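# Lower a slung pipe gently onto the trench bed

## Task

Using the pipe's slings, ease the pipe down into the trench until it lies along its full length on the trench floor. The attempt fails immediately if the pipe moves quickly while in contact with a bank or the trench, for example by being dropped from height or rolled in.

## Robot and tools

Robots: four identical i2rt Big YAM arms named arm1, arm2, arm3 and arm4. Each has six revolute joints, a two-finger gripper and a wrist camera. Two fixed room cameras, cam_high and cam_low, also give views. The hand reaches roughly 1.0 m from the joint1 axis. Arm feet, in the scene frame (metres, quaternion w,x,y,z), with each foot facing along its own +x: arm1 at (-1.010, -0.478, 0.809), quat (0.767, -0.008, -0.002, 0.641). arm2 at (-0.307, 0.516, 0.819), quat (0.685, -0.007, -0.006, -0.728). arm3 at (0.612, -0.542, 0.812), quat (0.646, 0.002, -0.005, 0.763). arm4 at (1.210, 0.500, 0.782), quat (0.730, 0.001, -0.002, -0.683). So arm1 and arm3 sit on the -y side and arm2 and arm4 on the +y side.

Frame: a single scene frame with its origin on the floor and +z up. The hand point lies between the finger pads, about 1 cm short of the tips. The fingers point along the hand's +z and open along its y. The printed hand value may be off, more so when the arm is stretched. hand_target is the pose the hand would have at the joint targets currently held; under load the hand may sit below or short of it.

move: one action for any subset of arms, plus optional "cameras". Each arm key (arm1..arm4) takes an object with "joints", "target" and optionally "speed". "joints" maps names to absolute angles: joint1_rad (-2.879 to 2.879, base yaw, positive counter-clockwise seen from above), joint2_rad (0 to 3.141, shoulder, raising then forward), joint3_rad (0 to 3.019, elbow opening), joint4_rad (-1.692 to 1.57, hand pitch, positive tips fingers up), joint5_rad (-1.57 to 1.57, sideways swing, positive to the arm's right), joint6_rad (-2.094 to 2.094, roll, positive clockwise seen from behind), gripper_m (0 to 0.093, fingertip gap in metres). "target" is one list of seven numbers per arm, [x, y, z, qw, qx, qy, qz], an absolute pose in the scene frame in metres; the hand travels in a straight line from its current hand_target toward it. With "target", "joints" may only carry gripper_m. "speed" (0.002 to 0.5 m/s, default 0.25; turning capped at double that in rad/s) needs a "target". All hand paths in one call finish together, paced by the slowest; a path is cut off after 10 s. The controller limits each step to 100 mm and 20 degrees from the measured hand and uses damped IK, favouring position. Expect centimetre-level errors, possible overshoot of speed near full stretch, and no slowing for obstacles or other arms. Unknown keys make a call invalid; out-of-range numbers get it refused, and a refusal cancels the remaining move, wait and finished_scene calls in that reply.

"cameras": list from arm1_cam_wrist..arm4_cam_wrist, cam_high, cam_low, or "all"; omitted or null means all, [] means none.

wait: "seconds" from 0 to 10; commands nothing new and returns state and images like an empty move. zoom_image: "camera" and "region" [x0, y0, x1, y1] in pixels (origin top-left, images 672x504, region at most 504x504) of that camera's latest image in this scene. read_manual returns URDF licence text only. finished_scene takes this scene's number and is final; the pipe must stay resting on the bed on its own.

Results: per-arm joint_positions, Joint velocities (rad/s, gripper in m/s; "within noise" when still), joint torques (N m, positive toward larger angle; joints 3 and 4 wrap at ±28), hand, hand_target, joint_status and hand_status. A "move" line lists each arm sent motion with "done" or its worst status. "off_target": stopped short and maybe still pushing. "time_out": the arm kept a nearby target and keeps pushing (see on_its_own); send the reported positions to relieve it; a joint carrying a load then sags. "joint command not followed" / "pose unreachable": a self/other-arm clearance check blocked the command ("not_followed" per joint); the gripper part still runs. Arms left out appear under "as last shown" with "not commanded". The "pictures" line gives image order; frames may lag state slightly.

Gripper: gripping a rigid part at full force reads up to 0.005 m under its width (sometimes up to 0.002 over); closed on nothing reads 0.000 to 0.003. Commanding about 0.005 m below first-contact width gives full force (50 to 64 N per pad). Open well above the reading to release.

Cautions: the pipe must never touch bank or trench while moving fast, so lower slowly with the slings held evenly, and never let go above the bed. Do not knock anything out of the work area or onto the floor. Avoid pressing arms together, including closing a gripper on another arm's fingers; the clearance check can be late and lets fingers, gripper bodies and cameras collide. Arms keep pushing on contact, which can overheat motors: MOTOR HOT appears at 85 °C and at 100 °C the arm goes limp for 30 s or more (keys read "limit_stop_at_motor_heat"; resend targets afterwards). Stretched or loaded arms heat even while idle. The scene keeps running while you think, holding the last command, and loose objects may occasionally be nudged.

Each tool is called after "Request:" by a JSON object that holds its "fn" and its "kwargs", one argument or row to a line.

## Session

Request:
{"fn": "move", "kwargs": {
  "arm1": {"joints":{"joint1_rad":-1.41,"joint5_rad":0,"joint6_rad":-1.5}},
  "arm2": {"joints":{"joint1_rad":-0.93,"joint5_rad":0,"joint6_rad":-1.0}},
  "arm3": {"joints":{"joint1_rad":-1.5,"joint5_rad":0,"joint6_rad":-1.4}},
  "arm4": {"joints":{"joint1_rad":-1.0,"joint5_rad":0,"joint6_rad":-0.95}}
}}

Scene clock: 1.67 s.
Joint torques (N m): arm1=[-0.26 3.84 8.25 2.1 -0.04 -0.04] | arm2=[-1.55 2.73 11.45 1.29 -0.15 0.13] | arm3=[0.56 6.18 7.21 1.76 -0.08 0.03] | arm4=[-0.26 4.95 8.38 2.06 0.11 0.08]
Heat: arm1: hottest joint2_rad 30 °C; arm2: hottest gripper 29 °C; arm3: hottest joint2_rad 28 °C; arm4: hottest joint5_rad 29 °C.
move: arm1 done; arm2 done; arm3 done; arm4 done
Joint velocities: within noise
arm1.joint_positions: joint1_rad=-1.405 joint2_rad=+0.492 joint3_rad=+1.390 joint4_rad=-1.535 joint5_rad=+0.000 joint6_rad=-1.490 gripper_m=+0.09397
arm1.joint_status: all done
arm1.hand: x=-0.8618 y=-0.4758 z=+1.3328 quat_wxyz=(-0.331, +0.601, -0.656, +0.314) (m; scene frame)
arm1.hand_target: x=-0.8652 y=-0.4765 z=+1.3415 quat_wxyz=(-0.336, +0.599, -0.651, +0.324) (m; scene frame)
arm1.hand_status: not commanded
arm2.joint_positions: joint1_rad=-0.920 joint2_rad=+0.636 joint3_rad=+1.378 joint4_rad=-1.323 joint5_rad=+0.001 joint6_rad=-0.993 gripper_m=+0.09396
arm2.joint_status: all done
arm2.hand: x=-0.5098 y=+0.3897 z=+1.3551 quat_wxyz=(+0.091, -0.619, -0.622, +0.471) (m; scene frame)
arm2.hand_target: x=-0.5091 y=+0.3930 z=+1.3685 quat_wxyz=(+0.097, -0.615, -0.616, +0.483) (m; scene frame)
arm2.hand_status: not commanded
arm3.joint_positions: joint1_rad=-1.495 joint2_rad=+0.448 joint3_rad=+1.397 joint4_rad=-1.348 joint5_rad=-0.002 joint6_rad=-1.392 gripper_m=+0.09397
arm3.joint_status: all done
arm3.hand: x=+0.7644 y=-0.5102 z=+1.3835 quat_wxyz=(-0.468, +0.605, -0.571, +0.298) (m; scene frame)
arm3.hand_target: x=+0.7613 y=-0.5123 z=+1.3928 quat_wxyz=(-0.474, +0.600, -0.566, +0.307) (m; scene frame)
arm3.hand_status: not commanded
arm4.joint_positions: joint1_rad=-0.993 joint2_rad=+0.548 joint3_rad=+1.417 joint4_rad=-1.141 joint5_rad=-0.002 joint6_rad=-0.937 gripper_m=+0.09397
arm4.joint_status: all done
arm4.hand: x=+1.0329 y=+0.3708 z=+1.3930 quat_wxyz=(+0.086, -0.561, -0.566, +0.598) (m; scene frame)
arm4.hand_target: x=+1.0350 y=+0.3748 z=+1.4063 quat_wxyz=(+0.094, -0.554, -0.560, +0.609) (m; scene frame)
arm4.hand_status: not commanded
pictures: arm1_cam_wrist, arm2_cam_wrist, arm3_cam_wrist, arm4_cam_wrist, cam_high, cam_low

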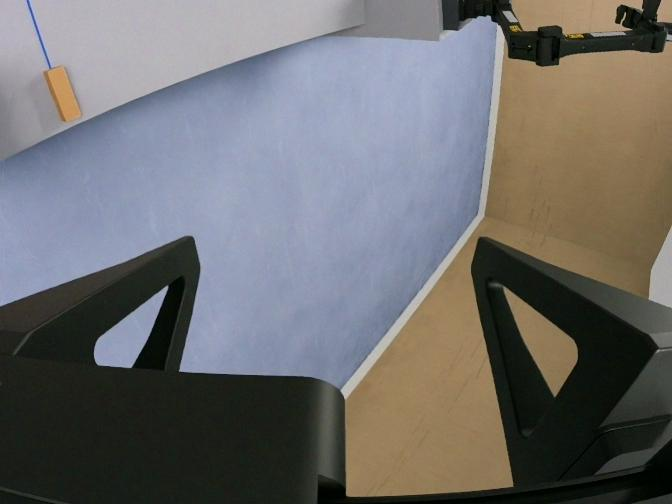

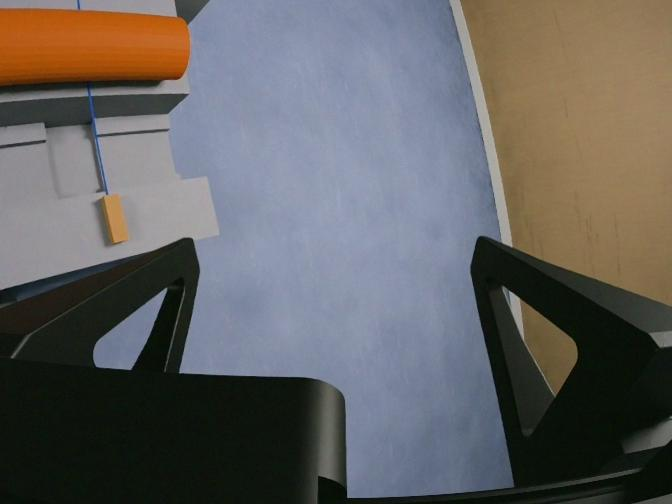

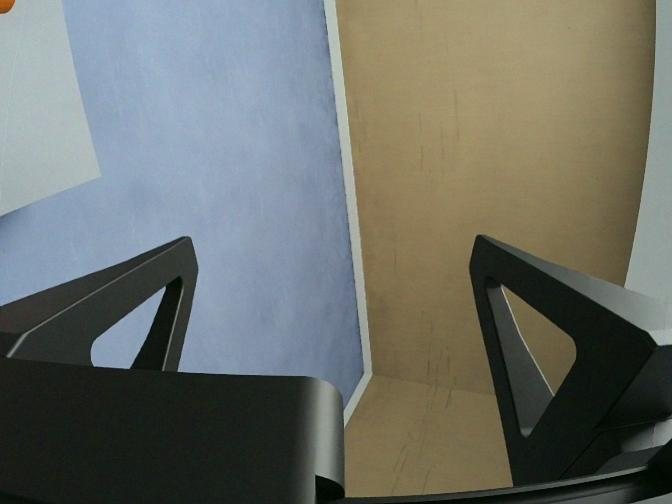

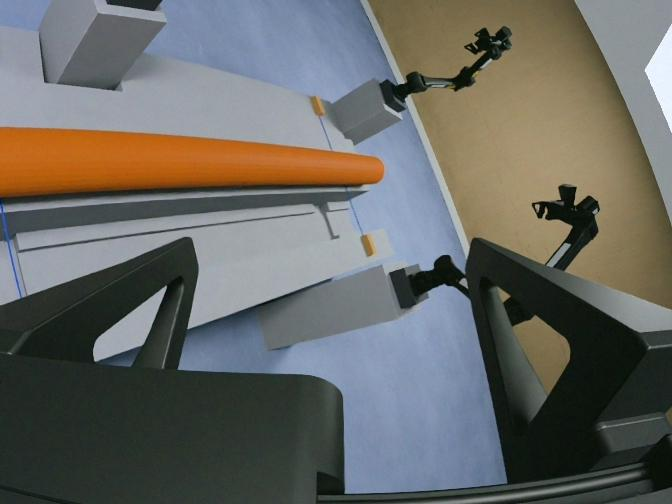

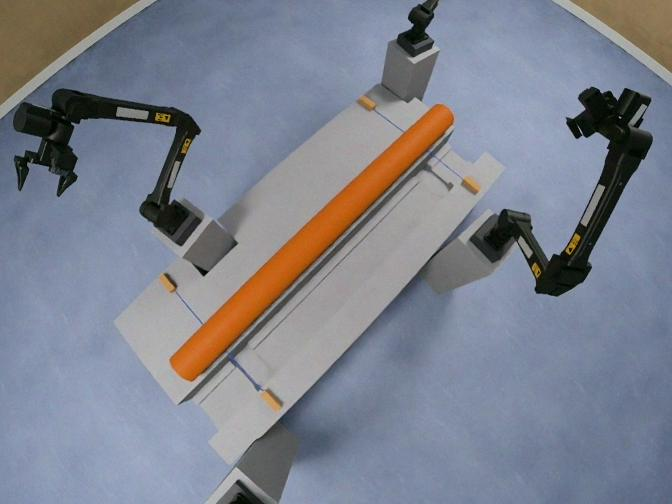

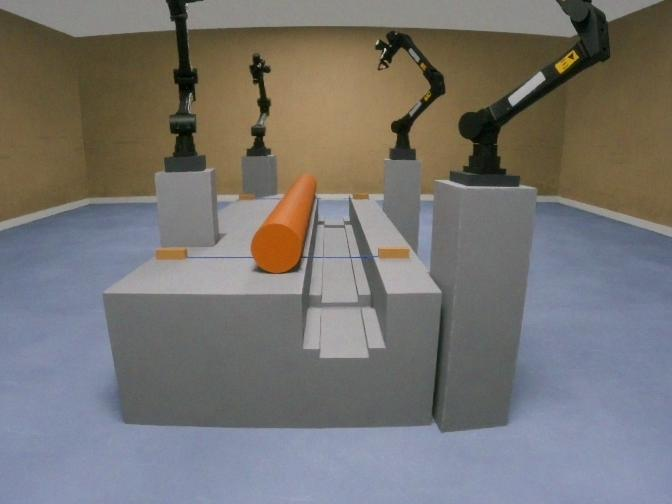

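Request:
{"fn": "move", "kwargs": {
  "arm1": {"target":[-0.659,-0.463,0.60,0,0.707,-0.707,0],"speed":0.4},
  "arm2": {"target":[-0.689,0.250,0.61,0,0.707,0.707,0],"speed":0.4},
  "arm3": {"target":[0.909,-0.480,0.60,0,0.707,-0.707,0],"speed":0.4},
  "arm4": {"target":[0.895,0.243,0.61,0,0.707,0.707,0],"speed":0.4},
  "cameras": ["arm1_cam_wrist","arm2_cam_wrist","arm3_cam_wrist","arm4_cam_wrist"]
}}

Scene clock: 8.33 s.
Joint torques (N m): arm1=[1.03 -14.27 1.76 0.55 -0.2 -0.09] | arm2=[0.5 -19.08 5.91 -0.84 -0.23 0.2] | arm3=[0.26 -16.44 0.44 0.25 -0.09 0.09] | arm4=[0.85 -15.56 3.97 0.42 -0.09 0.3]
Heat: arm1: hottest joint2_rad 30 °C; arm2: hottest joint3_rad 29 °C; arm3: hottest joint2_rad 28 °C; arm4: hottest joint3_rad 29 °C.
move: arm1 done; arm2 off_target; arm3 done; arm4 off_target
Joint velocities: within noise
arm1.joint_positions: joint1_rad=-1.356 joint2_rad=+2.153 joint3_rad=+0.753 joint4_rad=-0.191 joint5_rad=-0.007 joint6_rad=-1.516 gripper_m=+0.09397
arm1.joint_status: not commanded
arm1.hand: x=-0.6609 y=-0.4666 z=+0.6007 quat_wxyz=(+0.003, +0.701, -0.714, -0.001) (m; scene frame)
arm1.hand_target: x=-0.6589 y=-0.4631 z=+0.6001 quat_wxyz=(+0.000, +0.707, -0.707, +0.000) (m; scene frame)
arm1.hand_status: done (0.004 m and 1.1 deg from the pose sent, 0.760 m and 54.5 deg at the start)
arm2.joint_positions: joint1_rad=-0.915 joint2_rad=+2.268 joint3_rad=+1.073 joint4_rad=-0.412 joint5_rad=+0.015 joint6_rad=-0.969 gripper_m=+0.09396
arm2.joint_status: not commanded
arm2.hand: x=-0.6803 y=+0.2635 z=+0.6006 quat_wxyz=(-0.002, -0.709, -0.705, -0.013) (m; scene frame)
arm2.hand_target: x=-0.6888 y=+0.2501 z=+0.6101 quat_wxyz=(+0.000, -0.707, -0.707, +0.000) (m; scene frame)
arm2.hand_status: off_target (0.019 m and 1.5 deg from the pose sent, 0.779 m and 57.3 deg at the start)
arm3.joint_positions: joint1_rad=-1.519 joint2_rad=+2.152 joint3_rad=+0.621 joint4_rad=-0.069 joint5_rad=+0.006 joint6_rad=-1.370 gripper_m=+0.09397
arm3.joint_status: not commanded
arm3.hand: x=+0.9010 y=-0.4780 z=+0.5958 quat_wxyz=(+0.009, +0.713, -0.701, -0.008) (m; scene frame)
arm3.hand_target: x=+0.9089 y=-0.4800 z=+0.5999 quat_wxyz=(+0.000, +0.707, -0.707, +0.000) (m; scene frame)
arm3.hand_status: done (0.009 m and 1.6 deg from the pose sent, 0.797 m and 67.5 deg at the start)
arm4.joint_positions: joint1_rad=-0.960 joint2_rad=+2.096 joint3_rad=+0.868 joint4_rad=-0.385 joint5_rad=+0.007 joint6_rad=-0.899 gripper_m=+0.09397
arm4.joint_status: not commanded
arm4.hand: x=+0.9065 y=+0.2572 z=+0.6001 quat_wxyz=(-0.001, -0.705, -0.709, -0.022) (m; scene frame)
arm4.hand_target: x=+0.8953 y=+0.2432 z=+0.6102 quat_wxyz=(+0.000, -0.707, -0.707, +0.000) (m; scene frame)
arm4.hand_status: off_target (0.021 m and 2.5 deg from the pose sent, 0.805 m and 74.3 deg at the start)
pictures: arm1_cam_wrist, arm2_cam_wrist, arm3_cam_wrist, arm4_cam_wrist

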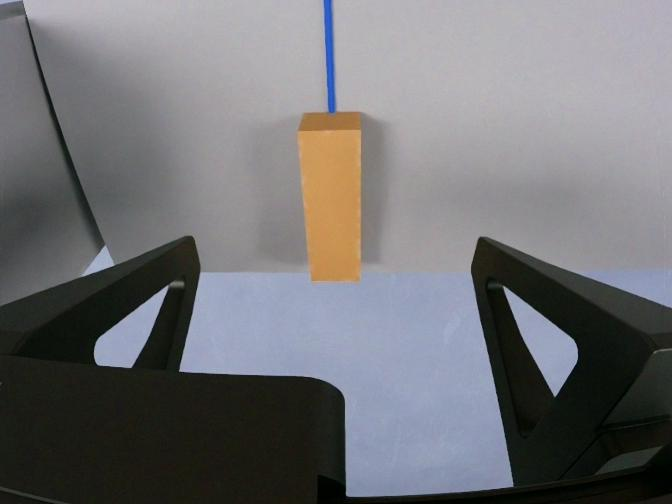

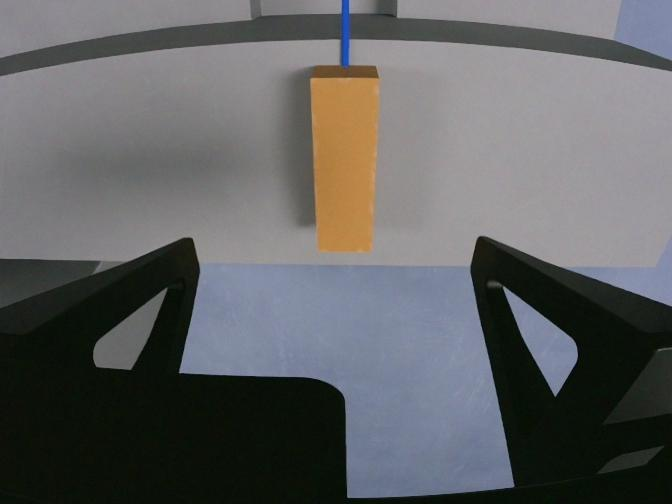

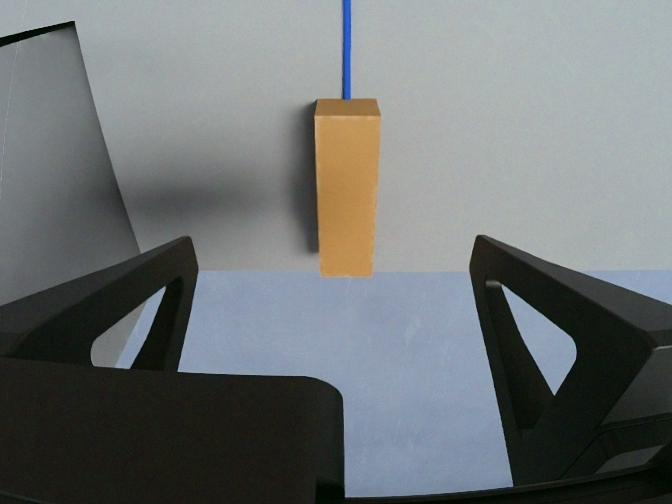

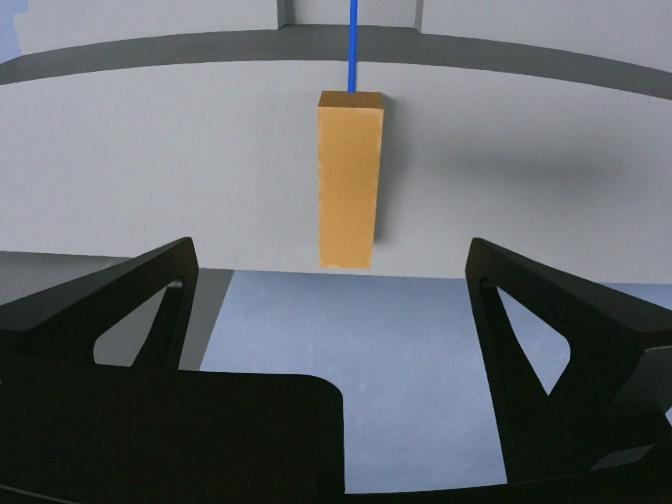

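Request:
{"fn": "move", "kwargs": {
  "arm1": {"target":[-0.672,-0.470,0.473,0,0.707,-0.707,0]},
  "arm2": {"target":[-0.691,0.254,0.479,0,0.707,0.707,0]},
  "arm3": {"target":[0.906,-0.483,0.474,0,0.707,-0.707,0]},
  "arm4": {"target":[0.892,0.251,0.480,0,0.707,0.707,0]}
}}

Scene clock: 13.40 s.
Joint torques (N m): arm1=[-0.79 -15.03 -0.17 1.11 -0.18 -0.08] | arm2=[-0.56 -20.25 3.73 0.01 -0.2 0.06] | arm3=[0.38 -17.49 -1.32 0.39 -0.09 -0.03] | arm4=[-0.44 -16.79 1.7 0.62 -0.04 0.05]
Heat: arm1: hottest joint2_rad 30 °C; arm2: hottest joint3_rad 29 °C; arm3: hottest joint2_rad 29 °C; arm4: hottest joint3_rad 29 °C.
move: arm1 done; arm2 off_target; arm3 done; arm4 off_target
Joint velocities: within noise
arm1.joint_positions: joint1_rad=-1.356 joint2_rad=+2.542 joint3_rad=+0.877 joint4_rad=+0.071 joint5_rad=-0.008 joint6_rad=-1.531 gripper_m=+0.09397
arm1.joint_status: not commanded
arm1.hand: x=-0.6749 y=-0.4681 z=+0.4754 quat_wxyz=(+0.004, +0.706, -0.708, -0.003) (m; scene frame)
arm1.hand_target: x=-0.6721 y=-0.4699 z=+0.4730 quat_wxyz=(+0.000, +0.707, -0.707, +0.000) (m; scene frame)
arm1.hand_status: done (0.004 m and 0.6 deg from the pose sent, 0.128 m and 1.1 deg at the start)
arm2.joint_positions: joint1_rad=-0.915 joint2_rad=+2.600 joint3_rad=+1.222 joint4_rad=-0.248 joint5_rad=+0.014 joint6_rad=-0.970 gripper_m=+0.09396
arm2.joint_status: not commanded
arm2.hand: x=-0.6747 y=+0.2652 z=+0.4715 quat_wxyz=(-0.003, -0.709, -0.705, -0.021) (m; scene frame)
arm2.hand_target: x=-0.6908 y=+0.2542 z=+0.4793 quat_wxyz=(+0.000, -0.707, -0.707, +0.000) (m; scene frame)
arm2.hand_status: off_target (0.021 m and 2.5 deg from the pose sent, 0.122 m and 1.5 deg at the start)
arm3.joint_positions: joint1_rad=-1.530 joint2_rad=+2.569 joint3_rad=+0.789 joint4_rad=+0.187 joint5_rad=+0.006 joint6_rad=-1.370 gripper_m=+0.09397
arm3.joint_status: not commanded
arm3.hand: x=+0.8992 y=-0.4809 z=+0.4724 quat_wxyz=(+0.006, +0.709, -0.705, -0.006) (m; scene frame)
arm3.hand_target: x=+0.9059 y=-0.4831 z=+0.4741 quat_wxyz=(+0.000, +0.707, -0.707, +0.000) (m; scene frame)
arm3.hand_status: done (0.007 m and 1.0 deg from the pose sent, 0.122 m and 1.6 deg at the start)
arm4.joint_positions: joint1_rad=-0.962 joint2_rad=+2.458 joint3_rad=+0.985 joint4_rad=-0.140 joint5_rad=+0.006 joint6_rad=-0.899 gripper_m=+0.09397
arm4.joint_status: not commanded
arm4.hand: x=+0.9092 y=+0.2595 z=+0.4726 quat_wxyz=(-0.002, -0.706, -0.708, -0.022) (m; scene frame)
arm4.hand_target: x=+0.8922 y=+0.2512 z=+0.4802 quat_wxyz=(+0.000, -0.707, -0.707, +0.000) (m; scene frame)
arm4.hand_status: off_target (0.021 m and 2.5 deg from the pose sent, 0.121 m and 2.5 deg at the start)
pictures: arm1_cam_wrist, arm2_cam_wrist, arm3_cam_wrist, arm4_cam_wrist, cam_high, cam_low

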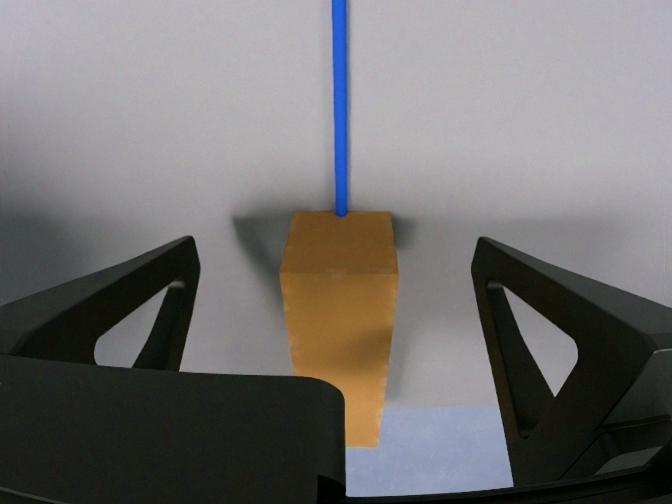

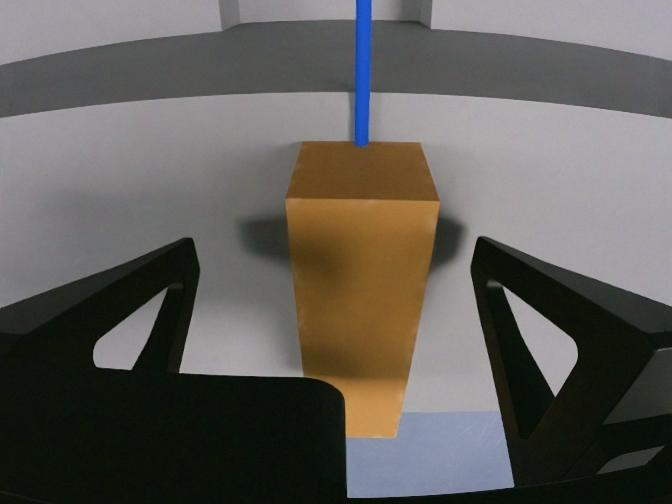

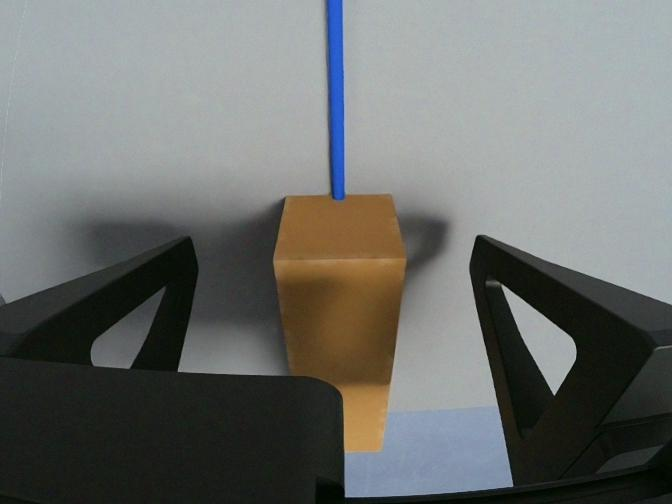

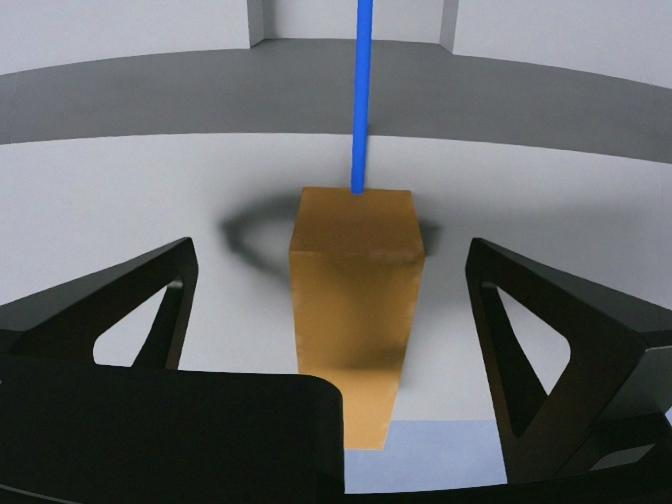

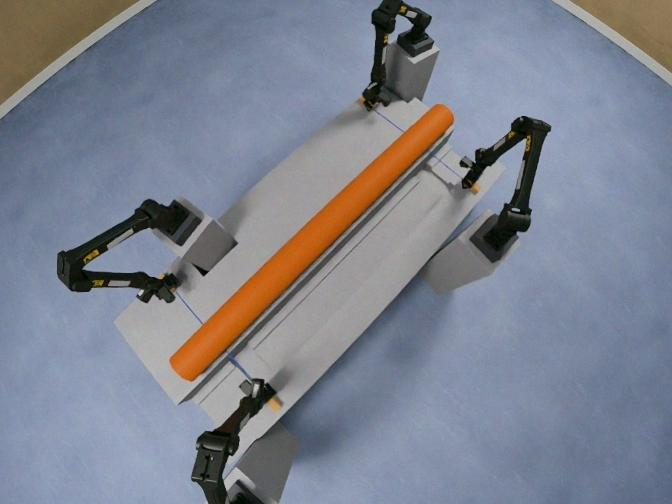

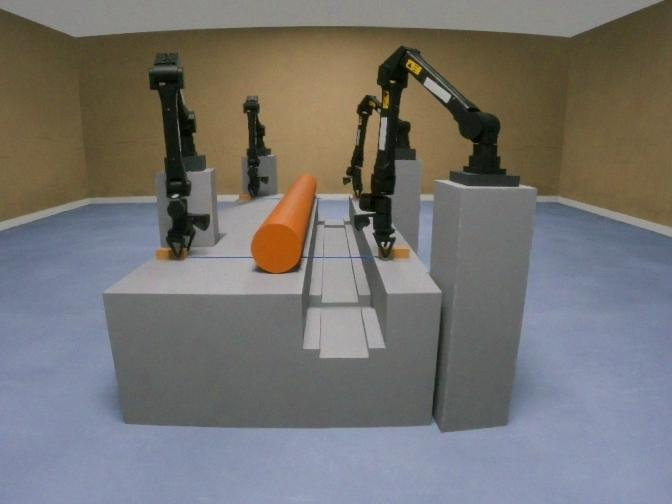

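Request:
{"fn": "move", "kwargs": {
  "arm1": {"target":[-0.670,-0.483,0.472,0,0.707,-0.707,0]},
  "cameras": []
}}

Request:
{"fn": "move", "kwargs": {
  "arm1": {"joints":{"gripper_m":0.015}},
  "arm2": {"joints":{"gripper_m":0.015}},
  "arm3": {"joints":{"gripper_m":0.015}},
  "arm4": {"joints":{"gripper_m":0.015}},
  "cameras": ["arm1_cam_wrist"]
}}

Request:
{"fn": "move", "kwargs": {
  "arm1": {"target":[-0.670,-0.305,0.74,0,0.707,-0.707,0]},
  "arm2": {"target":[-0.691,0.095,0.74,0,0.707,0.707,0]},
  "arm3": {"target":[0.906,-0.305,0.74,0,0.707,-0.707,0]},
  "arm4": {"target":[0.894,0.095,0.74,0,0.707,0.707,0]},
  "cameras": []
}}

Request:
{"fn": "move", "kwargs": {
  "arm1": {"target":[-0.664,-0.315,0.855,0,0.707,-0.707,0],"speed":0.1},
  "arm2": {"target":[-0.686,0.07,0.86,0,0.707,0.707,0],"speed":0.1},
  "arm3": {"target":[0.912,-0.315,0.855,0,0.707,-0.707,0],"speed":0.1},
  "arm4": {"target":[0.896,0.07,0.862,0,0.707,0.707,0],"speed":0.1},
  "cameras": ["cam_low","cam_high","arm1_cam_wrist"]
}}

Scene clock: 19.27 s.
Joint torques (N m): arm1=[-0.21 -15.15 -0.08 0.65 -0.15 -0.11] | arm2=[-0.56 -20.31 3.66 -0.01 -0.2 0.06] | arm3=[0.5 -17.49 -1.31 0.35 -0.08 -0.04] | arm4=[-0.38 -16.73 1.72 0.59 -0.03 0.05]
Heat: arm1: hottest joint2_rad 30 °C; arm2: hottest joint2_rad 30 °C; arm3: hottest joint2_rad 29 °C; arm4: hottest joint3_rad 29 °C.
move: arm1 done
Joint velocities: within noise
arm1.joint_positions: joint1_rad=-1.397 joint2_rad=+2.542 joint3_rad=+0.884 joint4_rad=+0.071 joint5_rad=-0.008 joint6_rad=-1.569 gripper_m=+0.09397
arm1.joint_status: not commanded
arm1.hand: x=-0.6703 y=-0.4819 z=+0.4753 quat_wxyz=(+0.001, +0.705, -0.709, +0.000) (m; scene frame)
arm1.hand_target: x=-0.6700 y=-0.4830 z=+0.4720 quat_wxyz=(+0.000, +0.707, -0.707, +0.000) (m; scene frame)
arm1.hand_status: done (0.003 m and 0.4 deg from the pose sent, 0.016 m and 0.6 deg at the start)
arm2, arm3, arm4: as last shown
arm3.joint_positions: joint1_rad=-1.530 joint2_rad=+2.569 joint3_rad=+0.789 joint4_rad=+0.188 joint5_rad=+0.006 joint6_rad=-1.370 gripper_m=+0.09397
arm3.hand: x=+0.8993 y=-0.4809 z=+0.4724 quat_wxyz=(+0.006, +0.709, -0.705, -0.006) (m; scene frame)
pictures: none
No camera images: "cameras" was empty.

Scene clock: 19.93 s.
Joint torques (N m): arm1=[-0.15 -15.44 -0.17 0.8 -0.14 -0.11] | arm2=[-0.5 -20.13 3.7 -0.09 -0.16 0.08] | arm3=[0.38 -17.49 -1.33 0.34 -0.09 -0.04] | arm4=[-0.5 -16.67 1.72 0.57 -0.03 0.07]
Heat: arm1: hottest joint2_rad 30 °C; arm2: hottest joint2_rad 30 °C; arm3: hottest joint2_rad 29 °C; arm4: hottest joint3_rad 29 °C.
move: arm1 off_target; arm2 off_target; arm3 off_target; arm4 off_target
Joint velocities: within noise
arm1.joint_positions: joint1_rad=-1.397 joint2_rad=+2.542 joint3_rad=+0.884 joint4_rad=+0.071 joint5_rad=-0.008 joint6_rad=-1.570 gripper_m=+0.03365
arm1.joint_status: gripper_m off_target (ended at +0.03369, target +0.01500)
arm1.hand: x=-0.6703 y=-0.4818 z=+0.4753 quat_wxyz=(+0.001, +0.705, -0.709, -0.001) (m; scene frame)
arm1.hand_target: x=-0.6700 y=-0.4830 z=+0.4720 quat_wxyz=(+0.000, +0.707, -0.707, +0.000) (m; scene frame)
arm1.hand_status: not commanded
arm2.joint_positions: joint1_rad=-0.915 joint2_rad=+2.598 joint3_rad=+1.223 joint4_rad=-0.246 joint5_rad=+0.014 joint6_rad=-0.971 gripper_m=+0.03517
arm2.joint_status: gripper_m off_target (ended at +0.03520, target +0.01500)
arm2.hand: x=-0.6759 y=+0.2643 z=+0.4723 quat_wxyz=(-0.003, -0.709, -0.705, -0.019) (m; scene frame)
arm2.hand_target: x=-0.6908 y=+0.2542 z=+0.4794 quat_wxyz=(+0.000, -0.707, -0.707, +0.000) (m; scene frame)
arm2.hand_status: not commanded
arm3.joint_positions: joint1_rad=-1.530 joint2_rad=+2.569 joint3_rad=+0.789 joint4_rad=+0.189 joint5_rad=+0.006 joint6_rad=-1.371 gripper_m=+0.03491
arm3.joint_status: gripper_m off_target (ended at +0.03494, target +0.01500)
arm3.hand: x=+0.8998 y=-0.4808 z=+0.4725 quat_wxyz=(+0.006, +0.709, -0.705, -0.005) (m; scene frame)
arm3.hand_target: x=+0.9060 y=-0.4830 z=+0.4741 quat_wxyz=(+0.000, +0.707, -0.707, +0.000) (m; scene frame)
arm3.hand_status: not commanded
arm4.joint_positions: joint1_rad=-0.962 joint2_rad=+2.456 joint3_rad=+0.986 joint4_rad=-0.138 joint5_rad=+0.006 joint6_rad=-0.899 gripper_m=+0.03538
arm4.joint_status: gripper_m off_target (ended at +0.03540, target +0.01500)
arm4.hand: x=+0.9078 y=+0.2584 z=+0.4733 quat_wxyz=(-0.001, -0.706, -0.708, -0.020) (m; scene frame)
arm4.hand_target: x=+0.8921 y=+0.2512 z=+0.4802 quat_wxyz=(+0.000, -0.707, -0.707, +0.000) (m; scene frame)
arm4.hand_status: not commanded
pictures: arm1_cam_wrist

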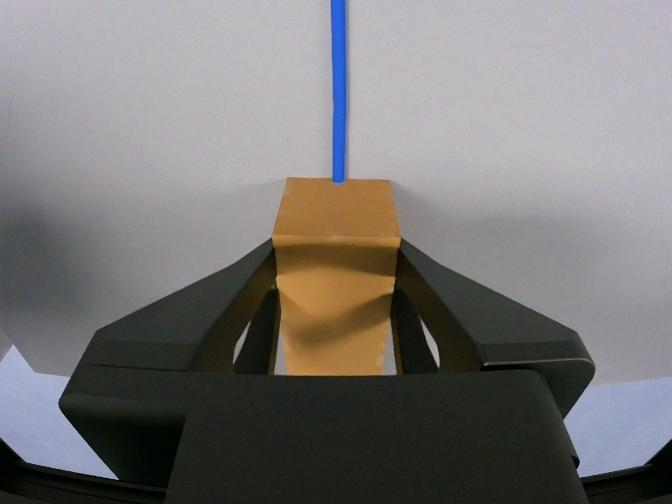

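Scene clock: 22.00 s.
Joint torques (N m): arm1=[-0.38 -13.57 6.67 0.14 -0.05 0.1] | arm2=[-0.38 -21.07 10.74 -1.02 -0.14 0.2] | arm3=[1.14 -15.5 5.78 -0.39 -0.17 0.08] | arm4=[0.62 -17.49 8.47 -0.31 0.03 0.32]
Heat: arm1: hottest joint2_rad 30 °C; arm2: hottest joint2_rad 30 °C; arm3: hottest joint2_rad 29 °C; arm4: hottest joint3_rad 29 °C.
move: arm1 off_target; arm2 off_target; arm3 done; arm4 off_target
Joint velocities: within noise
arm1.joint_positions: joint1_rad=-0.925 joint2_rad=+1.777 joint3_rad=+0.789 joint4_rad=-0.603 joint5_rad=-0.016 joint6_rad=-1.113 gripper_m=+0.03365
arm1.joint_status: not commanded
arm1.hand: x=-0.6792 y=-0.3096 z=+0.7343 quat_wxyz=(+0.006, +0.711, -0.704, -0.003) (m; scene frame)
arm1.hand_target: x=-0.6702 y=-0.3051 z=+0.7401 quat_wxyz=(+0.000, +0.707, -0.707, +0.000) (m; scene frame)
arm1.hand_status: off_target (0.012 m and 0.9 deg from the pose sent, 0.318 m and 0.3 deg at the start)
arm2.joint_positions: joint1_rad=-0.680 joint2_rad=+2.153 joint3_rad=+1.390 joint4_rad=-0.849 joint5_rad=+0.010 joint6_rad=-0.743 gripper_m=+0.03517
arm2.joint_status: not commanded
arm2.hand: x=-0.6819 y=+0.1080 z=+0.7268 quat_wxyz=(+0.001, -0.706, -0.708, -0.013) (m; scene frame)
arm2.hand_target: x=-0.6906 y=+0.0955 z=+0.7401 quat_wxyz=(+0.000, -0.707, -0.707, +0.000) (m; scene frame)
arm2.hand_status: off_target (0.021 m and 1.6 deg from the pose sent, 0.317 m and 2.3 deg at the start)
arm3.joint_positions: joint1_rad=-1.055 joint2_rad=+1.779 joint3_rad=+0.781 joint4_rad=-0.593 joint5_rad=+0.005 joint6_rad=-0.896 gripper_m=+0.03491
arm3.joint_status: not commanded
arm3.hand: x=+0.8990 y=-0.3108 z=+0.7350 quat_wxyz=(+0.006, +0.710, -0.705, -0.001) (m; scene frame)
arm3.hand_target: x=+0.9058 y=-0.3051 z=+0.7400 quat_wxyz=(+0.000, +0.707, -0.707, +0.000) (m; scene frame)
arm3.hand_status: done (0.010 m and 0.8 deg from the pose sent, 0.320 m and 0.9 deg at the start)
arm4.joint_positions: joint1_rad=-0.730 joint2_rad=+1.966 joint3_rad=+1.194 joint4_rad=-0.835 joint5_rad=+0.005 joint6_rad=-0.674 gripper_m=+0.03538
arm4.joint_status: not commanded
arm4.hand: x=+0.9039 y=+0.1105 z=+0.7235 quat_wxyz=(+0.002, -0.703, -0.711, -0.018) (m; scene frame)
arm4.hand_target: x=+0.8944 y=+0.0955 z=+0.7402 quat_wxyz=(+0.000, -0.707, -0.707, +0.000) (m; scene frame)
arm4.hand_status: off_target (0.025 m and 2.2 deg from the pose sent, 0.313 m and 2.3 deg at the start)
pictures: none
No camera images: "cameras" was empty.

Scene clock: 24.57 s.
Joint torques (N m): arm1=[-3.14 -18.84 10.97 -1.69 0.59 -0.24] | arm2=[-1.14 -31.68 14.23 -3.54 0.03 0.04] | arm3=[-0.97 -21.13 9.42 -2 0.26 -0.18] | arm4=[-0.15 -27.93 12.21 -2.71 0.23 0.15]
Heat: arm1: hottest joint2_rad 31 °C; arm2: hottest joint2_rad 31 °C; arm3: hottest joint2_rad 30 °C; arm4: hottest joint3_rad 29 °C.
move: arm1 off_target; arm2 off_target; arm3 off_target; arm4 off_target
Joint velocities: within noise
arm1.joint_positions: joint1_rad=-0.924 joint2_rad=+1.609 joint3_rad=+0.836 joint4_rad=-0.892 joint5_rad=-0.027 joint6_rad=-1.113 gripper_m=+0.03365
arm1.joint_status: not commanded
arm1.hand: x=-0.6960 y=-0.3144 z=+0.8066 quat_wxyz=(+0.039, +0.710, -0.703, -0.020) (m; scene frame)
arm1.hand_target: x=-0.6663 y=-0.3155 z=+0.8524 quat_wxyz=(+0.000, +0.707, -0.707, +0.001) (m; scene frame)
arm1.hand_status: off_target (0.058 m and 5.0 deg from the pose sent, 0.122 m and 0.9 deg at the start)
arm2.joint_positions: joint1_rad=-0.631 joint2_rad=+2.127 joint3_rad=+1.447 joint4_rad=-1.023 joint5_rad=+0.007 joint6_rad=-0.690 gripper_m=+0.03462
arm2.joint_status: not commanded
arm2.hand: x=-0.6555 y=+0.0971 z=+0.7596 quat_wxyz=(+0.004, -0.706, -0.706, -0.059) (m; scene frame)
arm2.hand_target: x=-0.6801 y=+0.0762 z=+0.8479 quat_wxyz=(+0.000, -0.707, -0.707, +0.001) (m; scene frame)
arm2.hand_status: off_target (0.108 m and 6.8 deg from the pose sent, 0.138 m and 1.5 deg at the start; pose on its path clipped on 48 of 77 steps)
arm3.joint_positions: joint1_rad=-1.055 joint2_rad=+1.600 joint3_rad=+0.829 joint4_rad=-0.894 joint5_rad=-0.003 joint6_rad=-0.898 gripper_m=+0.03491
arm3.joint_status: not commanded
arm3.hand: x=+0.8852 y=-0.3209 z=+0.8112 quat_wxyz=(+0.042, +0.710, -0.703, -0.009) (m; scene frame)
arm3.hand_target: x=+0.9104 y=-0.3158 z=+0.8527 quat_wxyz=(+0.000, +0.707, -0.707, +0.001) (m; scene frame)
arm3.hand_status: off_target (0.052 m and 4.9 deg from the pose sent, 0.121 m and 0.8 deg at the start)
arm4.joint_positions: joint1_rad=-0.686 joint2_rad=+1.940 joint3_rad=+1.303 joint4_rad=-1.063 joint5_rad=+0.000 joint6_rad=-0.627 gripper_m=+0.03500
arm4.joint_status: not commanded
arm4.hand: x=+0.9205 y=+0.0955 z=+0.7700 quat_wxyz=(+0.008, -0.703, -0.708, -0.064) (m; scene frame)
arm4.hand_target: x=+0.8996 y=+0.0747 z=+0.8571 quat_wxyz=(+0.000, -0.707, -0.707, +0.001) (m; scene frame)
arm4.hand_status: off_target (0.099 m and 7.5 deg from the pose sent, 0.144 m and 2.2 deg at the start; pose on its path clipped on 29 of 77 steps)
pictures: arm1_cam_wrist, cam_high, cam_low

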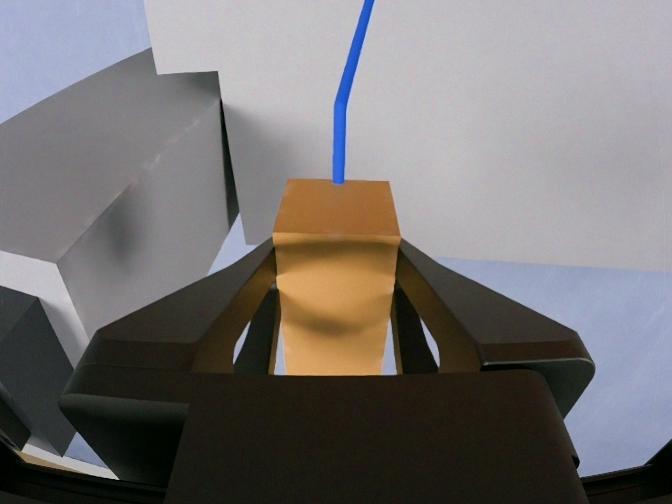

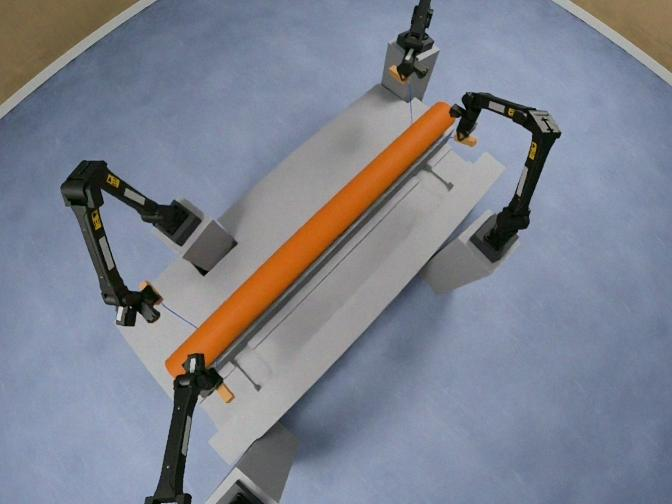

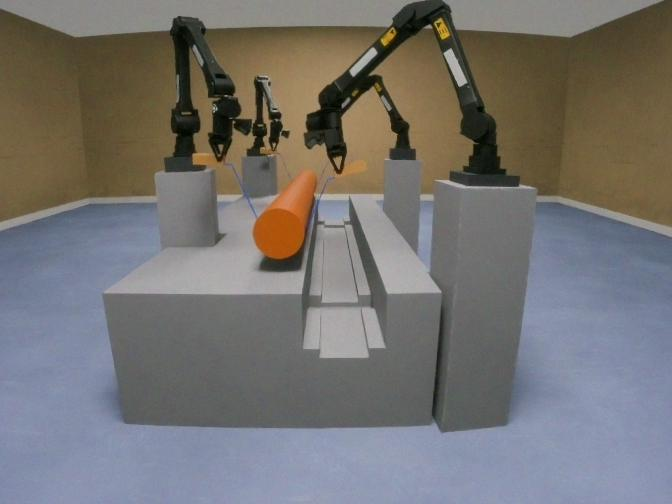

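Good. Translate then lower to mid-height.

Request:
{"fn": "move", "kwargs": {
  "arm1": {"target":[-0.66,-0.22,0.87,0,0.707,-0.707,0],"speed":0.12},
  "arm2": {"target":[-0.686,0.165,0.86,0,0.707,0.707,0],"speed":0.12},
  "arm3": {"target":[0.914,-0.22,0.87,0,0.707,-0.707,0],"speed":0.12},
  "arm4": {"target":[0.896,0.165,0.862,0,0.707,0.707,0],"speed":0.12},
  "cameras": []
}}

Request:
{"fn": "move", "kwargs": {
  "arm1": {"target":[-0.66,-0.08,0.875,0,0.707,-0.707,0],"speed":0.12},
  "arm2": {"target":[-0.686,0.303,0.84,0,0.707,0.707,0],"speed":0.12},
  "arm3": {"target":[0.914,-0.078,0.875,0,0.707,-0.707,0],"speed":0.12},
  "arm4": {"target":[0.896,0.298,0.84,0,0.707,0.707,0],"speed":0.12},
  "cameras": ["cam_low","cam_high"]
}}

Request:
{"fn": "zoom_image", "kwargs": {
  "camera": "cam_low",
  "region": [200, 130, 440, 370]
}}

Scene clock: 30.70 s.
Joint torques (N m): arm1=[-2.84 -18.08 12.34 -1.43 0.4 0] | arm2=[-2.61 -27.87 10.13 -1.76 -0.04 -0.08] | arm3=[-0.15 -22.77 10.55 -1.85 0.16 0.01] | arm4=[-1.2 -23.77 8.5 -1.11 0.17 -0.11]
Heat: arm1: hottest joint2_rad 31 °C; arm2: hottest joint2_rad 33 °C; arm3: hottest joint2_rad 30 °C; arm4: hottest joint3_rad 31 °C.
move: arm1 off_target; arm2 off_target; arm3 off_target; arm4 off_target
Joint velocities: within noise
arm1.joint_positions: joint1_rad=-0.741 joint2_rad=+1.672 joint3_rad=+0.994 joint4_rad=-0.971 joint5_rad=-0.026 joint6_rad=-0.941 gripper_m=+0.03365
arm1.joint_status: not commanded
arm1.hand: x=-0.6904 y=-0.2287 z=+0.8267 quat_wxyz=(+0.035, +0.714, -0.699, -0.011) (m; scene frame)
arm1.hand_target: x=-0.6622 y=-0.2213 z=+0.8693 quat_wxyz=(-0.001, +0.707, -0.707, +0.000) (m; scene frame)
arm1.hand_status: off_target (0.054 m and 4.4 deg from the pose sent, 0.119 m and 5.0 deg at the start)
arm2.joint_positions: joint1_rad=-0.732 joint2_rad=+1.959 joint3_rad=+1.279 joint4_rad=-1.006 joint5_rad=+0.011 joint6_rad=-0.797 gripper_m=+0.03462
arm2.joint_status: not commanded
arm2.hand: x=-0.6627 y=+0.1687 z=+0.7972 quat_wxyz=(-0.001, -0.705, -0.708, -0.051) (m; scene frame)
arm2.hand_target: x=-0.6843 y=+0.1663 z=+0.8568 quat_wxyz=(+0.001, -0.707, -0.707, +0.000) (m; scene frame)
arm2.hand_status: off_target (0.067 m and 5.8 deg from the pose sent, 0.125 m and 6.8 deg at the start)
arm3.joint_positions: joint1_rad=-0.897 joint2_rad=+1.713 joint3_rad=+1.026 joint4_rad=-0.977 joint5_rad=-0.003 joint6_rad=-0.748 gripper_m=+0.03491
arm3.joint_status: not commanded
arm3.hand: x=+0.8893 y=-0.2338 z=+0.8245 quat_wxyz=(+0.042, +0.712, -0.701, -0.002) (m; scene frame)
arm3.hand_target: x=+0.9124 y=-0.2215 z=+0.8689 quat_wxyz=(+0.000, +0.707, -0.707, +0.000) (m; scene frame)
arm3.hand_status: off_target (0.054 m and 4.9 deg from the pose sent, 0.120 m and 4.9 deg at the start)
arm4.joint_positions: joint1_rad=-0.792 joint2_rad=+1.760 joint3_rad=+1.130 joint4_rad=-1.048 joint5_rad=+0.004 joint6_rad=-0.724 gripper_m=+0.03500
arm4.joint_status: not commanded
arm4.hand: x=+0.9152 y=+0.1699 z=+0.8020 quat_wxyz=(+0.003, -0.707, -0.705, -0.054) (m; scene frame)
arm4.hand_target: x=+0.8977 y=+0.1662 z=+0.8585 quat_wxyz=(+0.001, -0.707, -0.707, +0.000) (m; scene frame)
arm4.hand_status: off_target (0.063 m and 6.2 deg from the pose sent, 0.118 m and 7.5 deg at the start)
pictures: none
No camera images: "cameras" was empty.

Scene clock: 32.73 s.
Joint torques (N m): arm1=[-1.9 -23.65 12.96 -1.59 0.34 -0.01] | arm2=[-3.19 -23.18 9.24 -1.43 0.25 -0.1] | arm3=[0.15 -30.68 11.21 -2.09 0.15 0.04] | arm4=[-1.49 -18.37 8.01 -0.92 0.36 -0.12]
Heat: arm1: hottest joint2_rad 31 °C; arm2: hottest joint2_rad 33 °C; arm3: hottest joint2_rad 30 °C; arm4: hottest joint3_rad 31 °C.
move: arm1 off_target; arm2 off_target; arm3 off_target; arm4 off_target
Joint velocities: within noise
arm1.joint_positions: joint1_rad=-0.531 joint2_rad=+1.895 joint3_rad=+1.294 joint4_rad=-1.059 joint5_rad=-0.024 joint6_rad=-0.729 gripper_m=+0.03365
arm1.joint_status: not commanded
arm1.hand: x=-0.6877 y=-0.0961 z=+0.8167 quat_wxyz=(+0.044, +0.713, -0.700, -0.001) (m; scene frame)
arm1.hand_target: x=-0.6625 y=-0.0826 z=+0.8740 quat_wxyz=(-0.001, +0.707, -0.707, +0.000) (m; scene frame)
arm1.hand_status: off_target (0.067 m and 5.1 deg from the pose sent, 0.159 m and 4.4 deg at the start)
arm2.joint_positions: joint1_rad=-0.958 joint2_rad=+1.791 joint3_rad=+1.003 joint4_rad=-0.887 joint5_rad=+0.008 joint6_rad=-1.028 gripper_m=+0.03462
arm2.joint_status: not commanded
arm2.hand: x=-0.6613 y=+0.3000 z=+0.7939 quat_wxyz=(-0.014, -0.703, -0.710, -0.045) (m; scene frame)
arm2.hand_target: x=-0.6845 y=+0.3033 z=+0.8376 quat_wxyz=(+0.001, -0.707, -0.707, +0.000) (m; scene frame)
arm2.hand_status: off_target (0.052 m and 5.4 deg from the pose sent, 0.143 m and 5.8 deg at the start)
arm3.joint_positions: joint1_rad=-0.728 joint2_rad=+1.985 joint3_rad=+1.391 joint4_rad=-1.089 joint5_rad=-0.004 joint6_rad=-0.575 gripper_m=+0.03491
arm3.joint_status: not commanded
arm3.hand: x=+0.8918 y=-0.0981 z=+0.8088 quat_wxyz=(+0.051, +0.711, -0.702, +0.008) (m; scene frame)
arm3.hand_target: x=+0.9120 y=-0.0810 z=+0.8733 quat_wxyz=(+0.000, +0.707, -0.707, +0.000) (m; scene frame)
arm3.hand_status: off_target (0.073 m and 6.0 deg from the pose sent, 0.166 m and 4.9 deg at the start)
arm4.joint_positions: joint1_rad=-1.033 joint2_rad=+1.566 joint3_rad=+0.860 joint4_rad=-0.957 joint5_rad=-0.002 joint6_rad=-0.969 gripper_m=+0.03500
arm4.joint_status: not commanded
arm4.hand: x=+0.9165 y=+0.2979 z=+0.7981 quat_wxyz=(-0.012, -0.706, -0.707, -0.046) (m; scene frame)
arm4.hand_target: x=+0.8972 y=+0.2982 z=+0.8376 quat_wxyz=(+0.001, -0.707, -0.707, +0.000) (m; scene frame)
arm4.hand_status: off_target (0.047 m and 5.4 deg from the pose sent, 0.135 m and 6.2 deg at the start)
pictures: cam_high, cam_low

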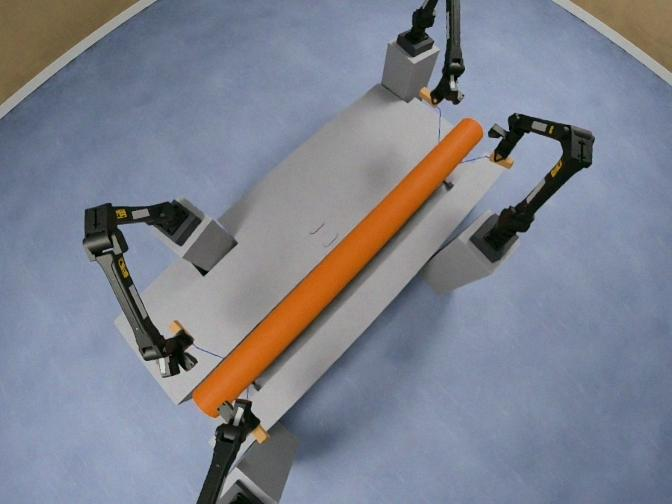

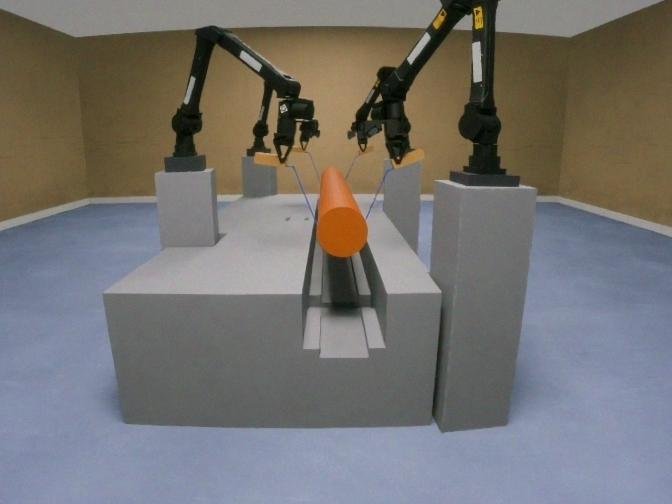

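Scaled by 2.100.

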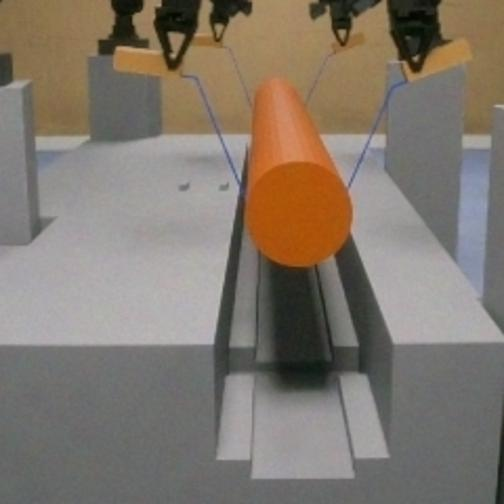

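Request:
{"fn": "move", "kwargs": {
  "arm1": {"target":[-0.66,-0.076,0.70,0,0.707,-0.707,0],"speed":0.1},
  "arm2": {"target":[-0.686,0.304,0.665,0,0.707,0.707,0],"speed":0.1},
  "arm3": {"target":[0.914,-0.078,0.70,0,0.707,-0.707,0],"speed":0.1},
  "arm4": {"target":[0.896,0.298,0.665,0,0.707,0.707,0],"speed":0.1},
  "cameras": []
}}

Request:
{"fn": "move", "kwargs": {
  "arm1": {"target":[-0.66,-0.076,0.605,0,0.707,-0.707,0],"speed":0.06},
  "arm2": {"target":[-0.686,0.302,0.575,0,0.707,0.707,0],"speed":0.06},
  "arm3": {"target":[0.914,-0.076,0.605,0,0.707,-0.707,0],"speed":0.06},
  "arm4": {"target":[0.896,0.296,0.575,0,0.707,0.707,0],"speed":0.06},
  "cameras": ["cam_low","cam_high"]
}}

Request:
{"fn": "zoom_image", "kwargs": {
  "camera": "cam_low",
  "region": [200, 130, 440, 370]
}}

Scene clock: 39.60 s.
Joint torques (N m): arm1=[-1.55 -25.64 6.26 -0.38 0.25 0.05] | arm2=[-3.31 -22.36 5.01 -1.07 0.12 -0.06] | arm3=[0.09 -31.44 5.81 -0.99 0.16 -0.01] | arm4=[-1.67 -18.2 3 -0.31 0.31 -0.07]
Heat: arm1: hottest joint3_rad 32 °C; arm2: hottest joint2_rad 34 °C; arm3: hottest joint2_rad 32 °C; arm4: hottest joint3_rad 31 °C.
move: arm1 off_target; arm2 off_target; arm3 off_target; arm4 off_target
Joint velocities: within noise
arm1.joint_positions: joint1_rad=-0.524 joint2_rad=+2.183 joint3_rad=+1.266 joint4_rad=-0.714 joint5_rad=-0.024 joint6_rad=-0.720 gripper_m=+0.03366
arm1.joint_status: not commanded
arm1.hand: x=-0.6799 y=-0.0858 z=+0.6627 quat_wxyz=(+0.029, +0.713, -0.701, -0.002) (m; scene frame)
arm1.hand_target: x=-0.6606 y=-0.0765 z=+0.6989 quat_wxyz=(+0.000, +0.707, -0.707, +0.000) (m; scene frame)
arm1.hand_status: off_target (0.043 m and 3.5 deg from the pose sent, 0.122 m and 5.1 deg at the start)
arm2.joint_positions: joint1_rad=-0.962 joint2_rad=+2.144 joint3_rad=+0.954 joint4_rad=-0.456 joint5_rad=+0.009 joint6_rad=-1.041 gripper_m=+0.03461
arm2.joint_status: not commanded
arm2.hand: x=-0.6563 y=+0.3025 z=+0.6355 quat_wxyz=(-0.010, -0.700, -0.713, -0.031) (m; scene frame)
arm2.hand_target: x=-0.6850 y=+0.3045 z=+0.6638 quat_wxyz=(+0.001, -0.707, -0.707, +0.000) (m; scene frame)
arm2.hand_status: off_target (0.042 m and 3.9 deg from the pose sent, 0.131 m and 5.4 deg at the start)
arm3.joint_positions: joint1_rad=-0.728 joint2_rad=+2.249 joint3_rad=+1.345 joint4_rad=-0.746 joint5_rad=-0.004 joint6_rad=-0.573 gripper_m=+0.03491
arm3.joint_status: not commanded
arm3.hand: x=+0.8944 y=-0.0933 z=+0.6547 quat_wxyz=(+0.035, +0.710, -0.703, +0.004) (m; scene frame)
arm3.hand_target: x=+0.9134 y=-0.0790 z=+0.6984 quat_wxyz=(+0.000, +0.707, -0.707, +0.000) (m; scene frame)
arm3.hand_status: off_target (0.052 m and 4.0 deg from the pose sent, 0.113 m and 6.0 deg at the start)
arm4.joint_positions: joint1_rad=-1.033 joint2_rad=+1.948 joint3_rad=+0.772 joint4_rad=-0.448 joint5_rad=-0.002 joint6_rad=-0.978 gripper_m=+0.03499
arm4.joint_status: not commanded
arm4.hand: x=+0.9155 y=+0.2964 z=+0.6405 quat_wxyz=(-0.008, -0.703, -0.710, -0.027) (m; scene frame)
arm4.hand_target: x=+0.8966 y=+0.2981 z=+0.6634 quat_wxyz=(+0.001, -0.707, -0.707, +0.000) (m; scene frame)
arm4.hand_status: off_target (0.031 m and 3.3 deg from the pose sent, 0.135 m and 5.4 deg at the start)
pictures: none
No camera images: "cameras" was empty.

Scene clock: 41.83 s.
Joint torques (N m): arm1=[-1.79 -23.59 5.68 -0.24 0.36 0.06] | arm2=[-3.25 -21.54 3.03 -0.87 0.21 -0.03] | arm3=[0.26 -29.33 5.53 -0.9 0.15 0.01] | arm4=[-1.49 -17.73 1.24 -0.28 0.45 -0.03]
Heat: arm1: hottest joint2_rad 32 °C; arm2: hottest joint2_rad 34 °C; arm3: hottest joint2_rad 32 °C; arm4: hottest joint3_rad 31 °C.
move: arm1 off_target; arm2 off_target; arm3 off_target; arm4 off_target
Joint velocities: within noise
arm1.joint_positions: joint1_rad=-0.518 joint2_rad=+2.356 joint3_rad=+1.290 joint4_rad=-0.546 joint5_rad=-0.025 joint6_rad=-0.719 gripper_m=+0.03366
arm1.joint_status: not commanded
arm1.hand: x=-0.6817 y=-0.0849 z=+0.5801 quat_wxyz=(+0.020, +0.715, -0.699, -0.003) (m; scene frame)
arm1.hand_target: x=-0.6605 y=-0.0766 z=+0.6046 quat_wxyz=(+0.000, +0.707, -0.707, +0.000) (m; scene frame)
arm1.hand_status: off_target (0.034 m and 2.6 deg from the pose sent, 0.062 m and 3.5 deg at the start)
arm2.joint_positions: joint1_rad=-0.962 joint2_rad=+2.362 joint3_rad=+1.024 joint4_rad=-0.283 joint5_rad=+0.007 joint6_rad=-1.043 gripper_m=+0.03461
arm2.joint_status: not commanded
arm2.hand: x=-0.6623 y=+0.2970 z=+0.5550 quat_wxyz=(-0.008, -0.700, -0.714, -0.018) (m; scene frame)
arm2.hand_target: x=-0.6855 y=+0.3022 z=+0.5743 quat_wxyz=(+0.001, -0.707, -0.707, +0.000) (m; scene frame)
arm2.hand_status: off_target (0.031 m and 2.6 deg from the pose sent, 0.067 m and 3.9 deg at the start)
arm3.joint_positions: joint1_rad=-0.728 joint2_rad=+2.416 joint3_rad=+1.373 joint4_rad=-0.592 joint5_rad=-0.004 joint6_rad=-0.573 gripper_m=+0.03491
arm3.joint_status: not commanded
arm3.hand: x=+0.8935 y=-0.0944 z=+0.5727 quat_wxyz=(+0.027, +0.711, -0.703, +0.002) (m; scene frame)
arm3.hand_target: x=+0.9137 y=-0.0767 z=+0.6046 quat_wxyz=(+0.000, +0.707, -0.707, +0.000) (m; scene frame)
arm3.hand_status: off_target (0.042 m and 3.2 deg from the pose sent, 0.056 m and 4.1 deg at the start)
arm4.joint_positions: joint1_rad=-1.033 joint2_rad=+2.198 joint3_rad=+0.815 joint4_rad=-0.218 joint5_rad=-0.007 joint6_rad=-0.978 gripper_m=+0.03499
arm4.joint_status: not commanded
arm4.hand: x=+0.9122 y=+0.2927 z=+0.5573 quat_wxyz=(-0.008, -0.703, -0.711, -0.015) (m; scene frame)
arm4.hand_target: x=+0.8965 y=+0.2960 z=+0.5741 quat_wxyz=(+0.000, -0.707, -0.707, +0.000) (m; scene frame)
arm4.hand_status: off_target (0.024 m and 2.0 deg from the pose sent, 0.068 m and 3.3 deg at the start)
pictures: cam_high, cam_low

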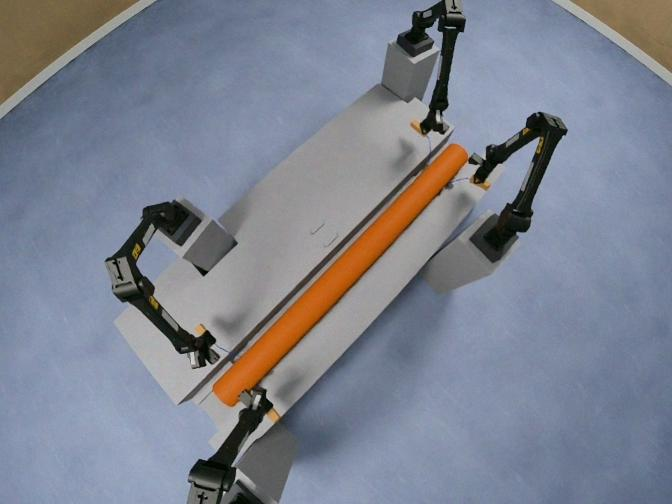

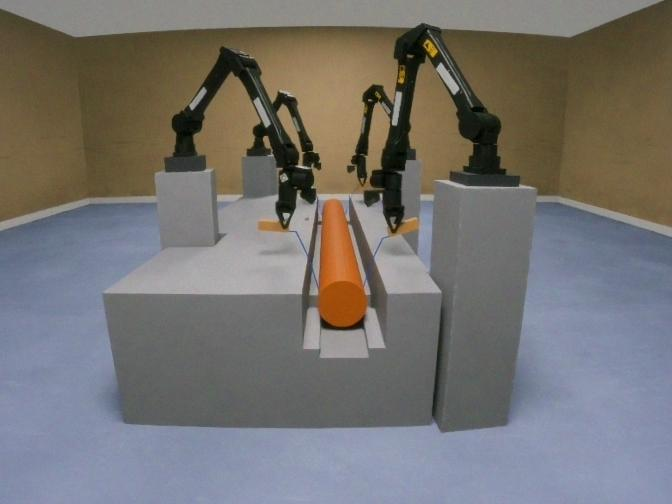

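Scaled by 2.100.

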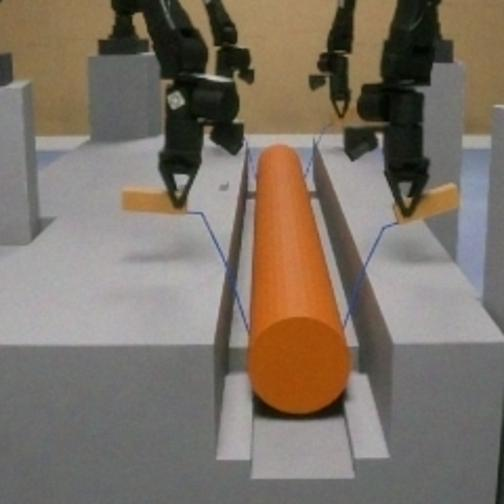

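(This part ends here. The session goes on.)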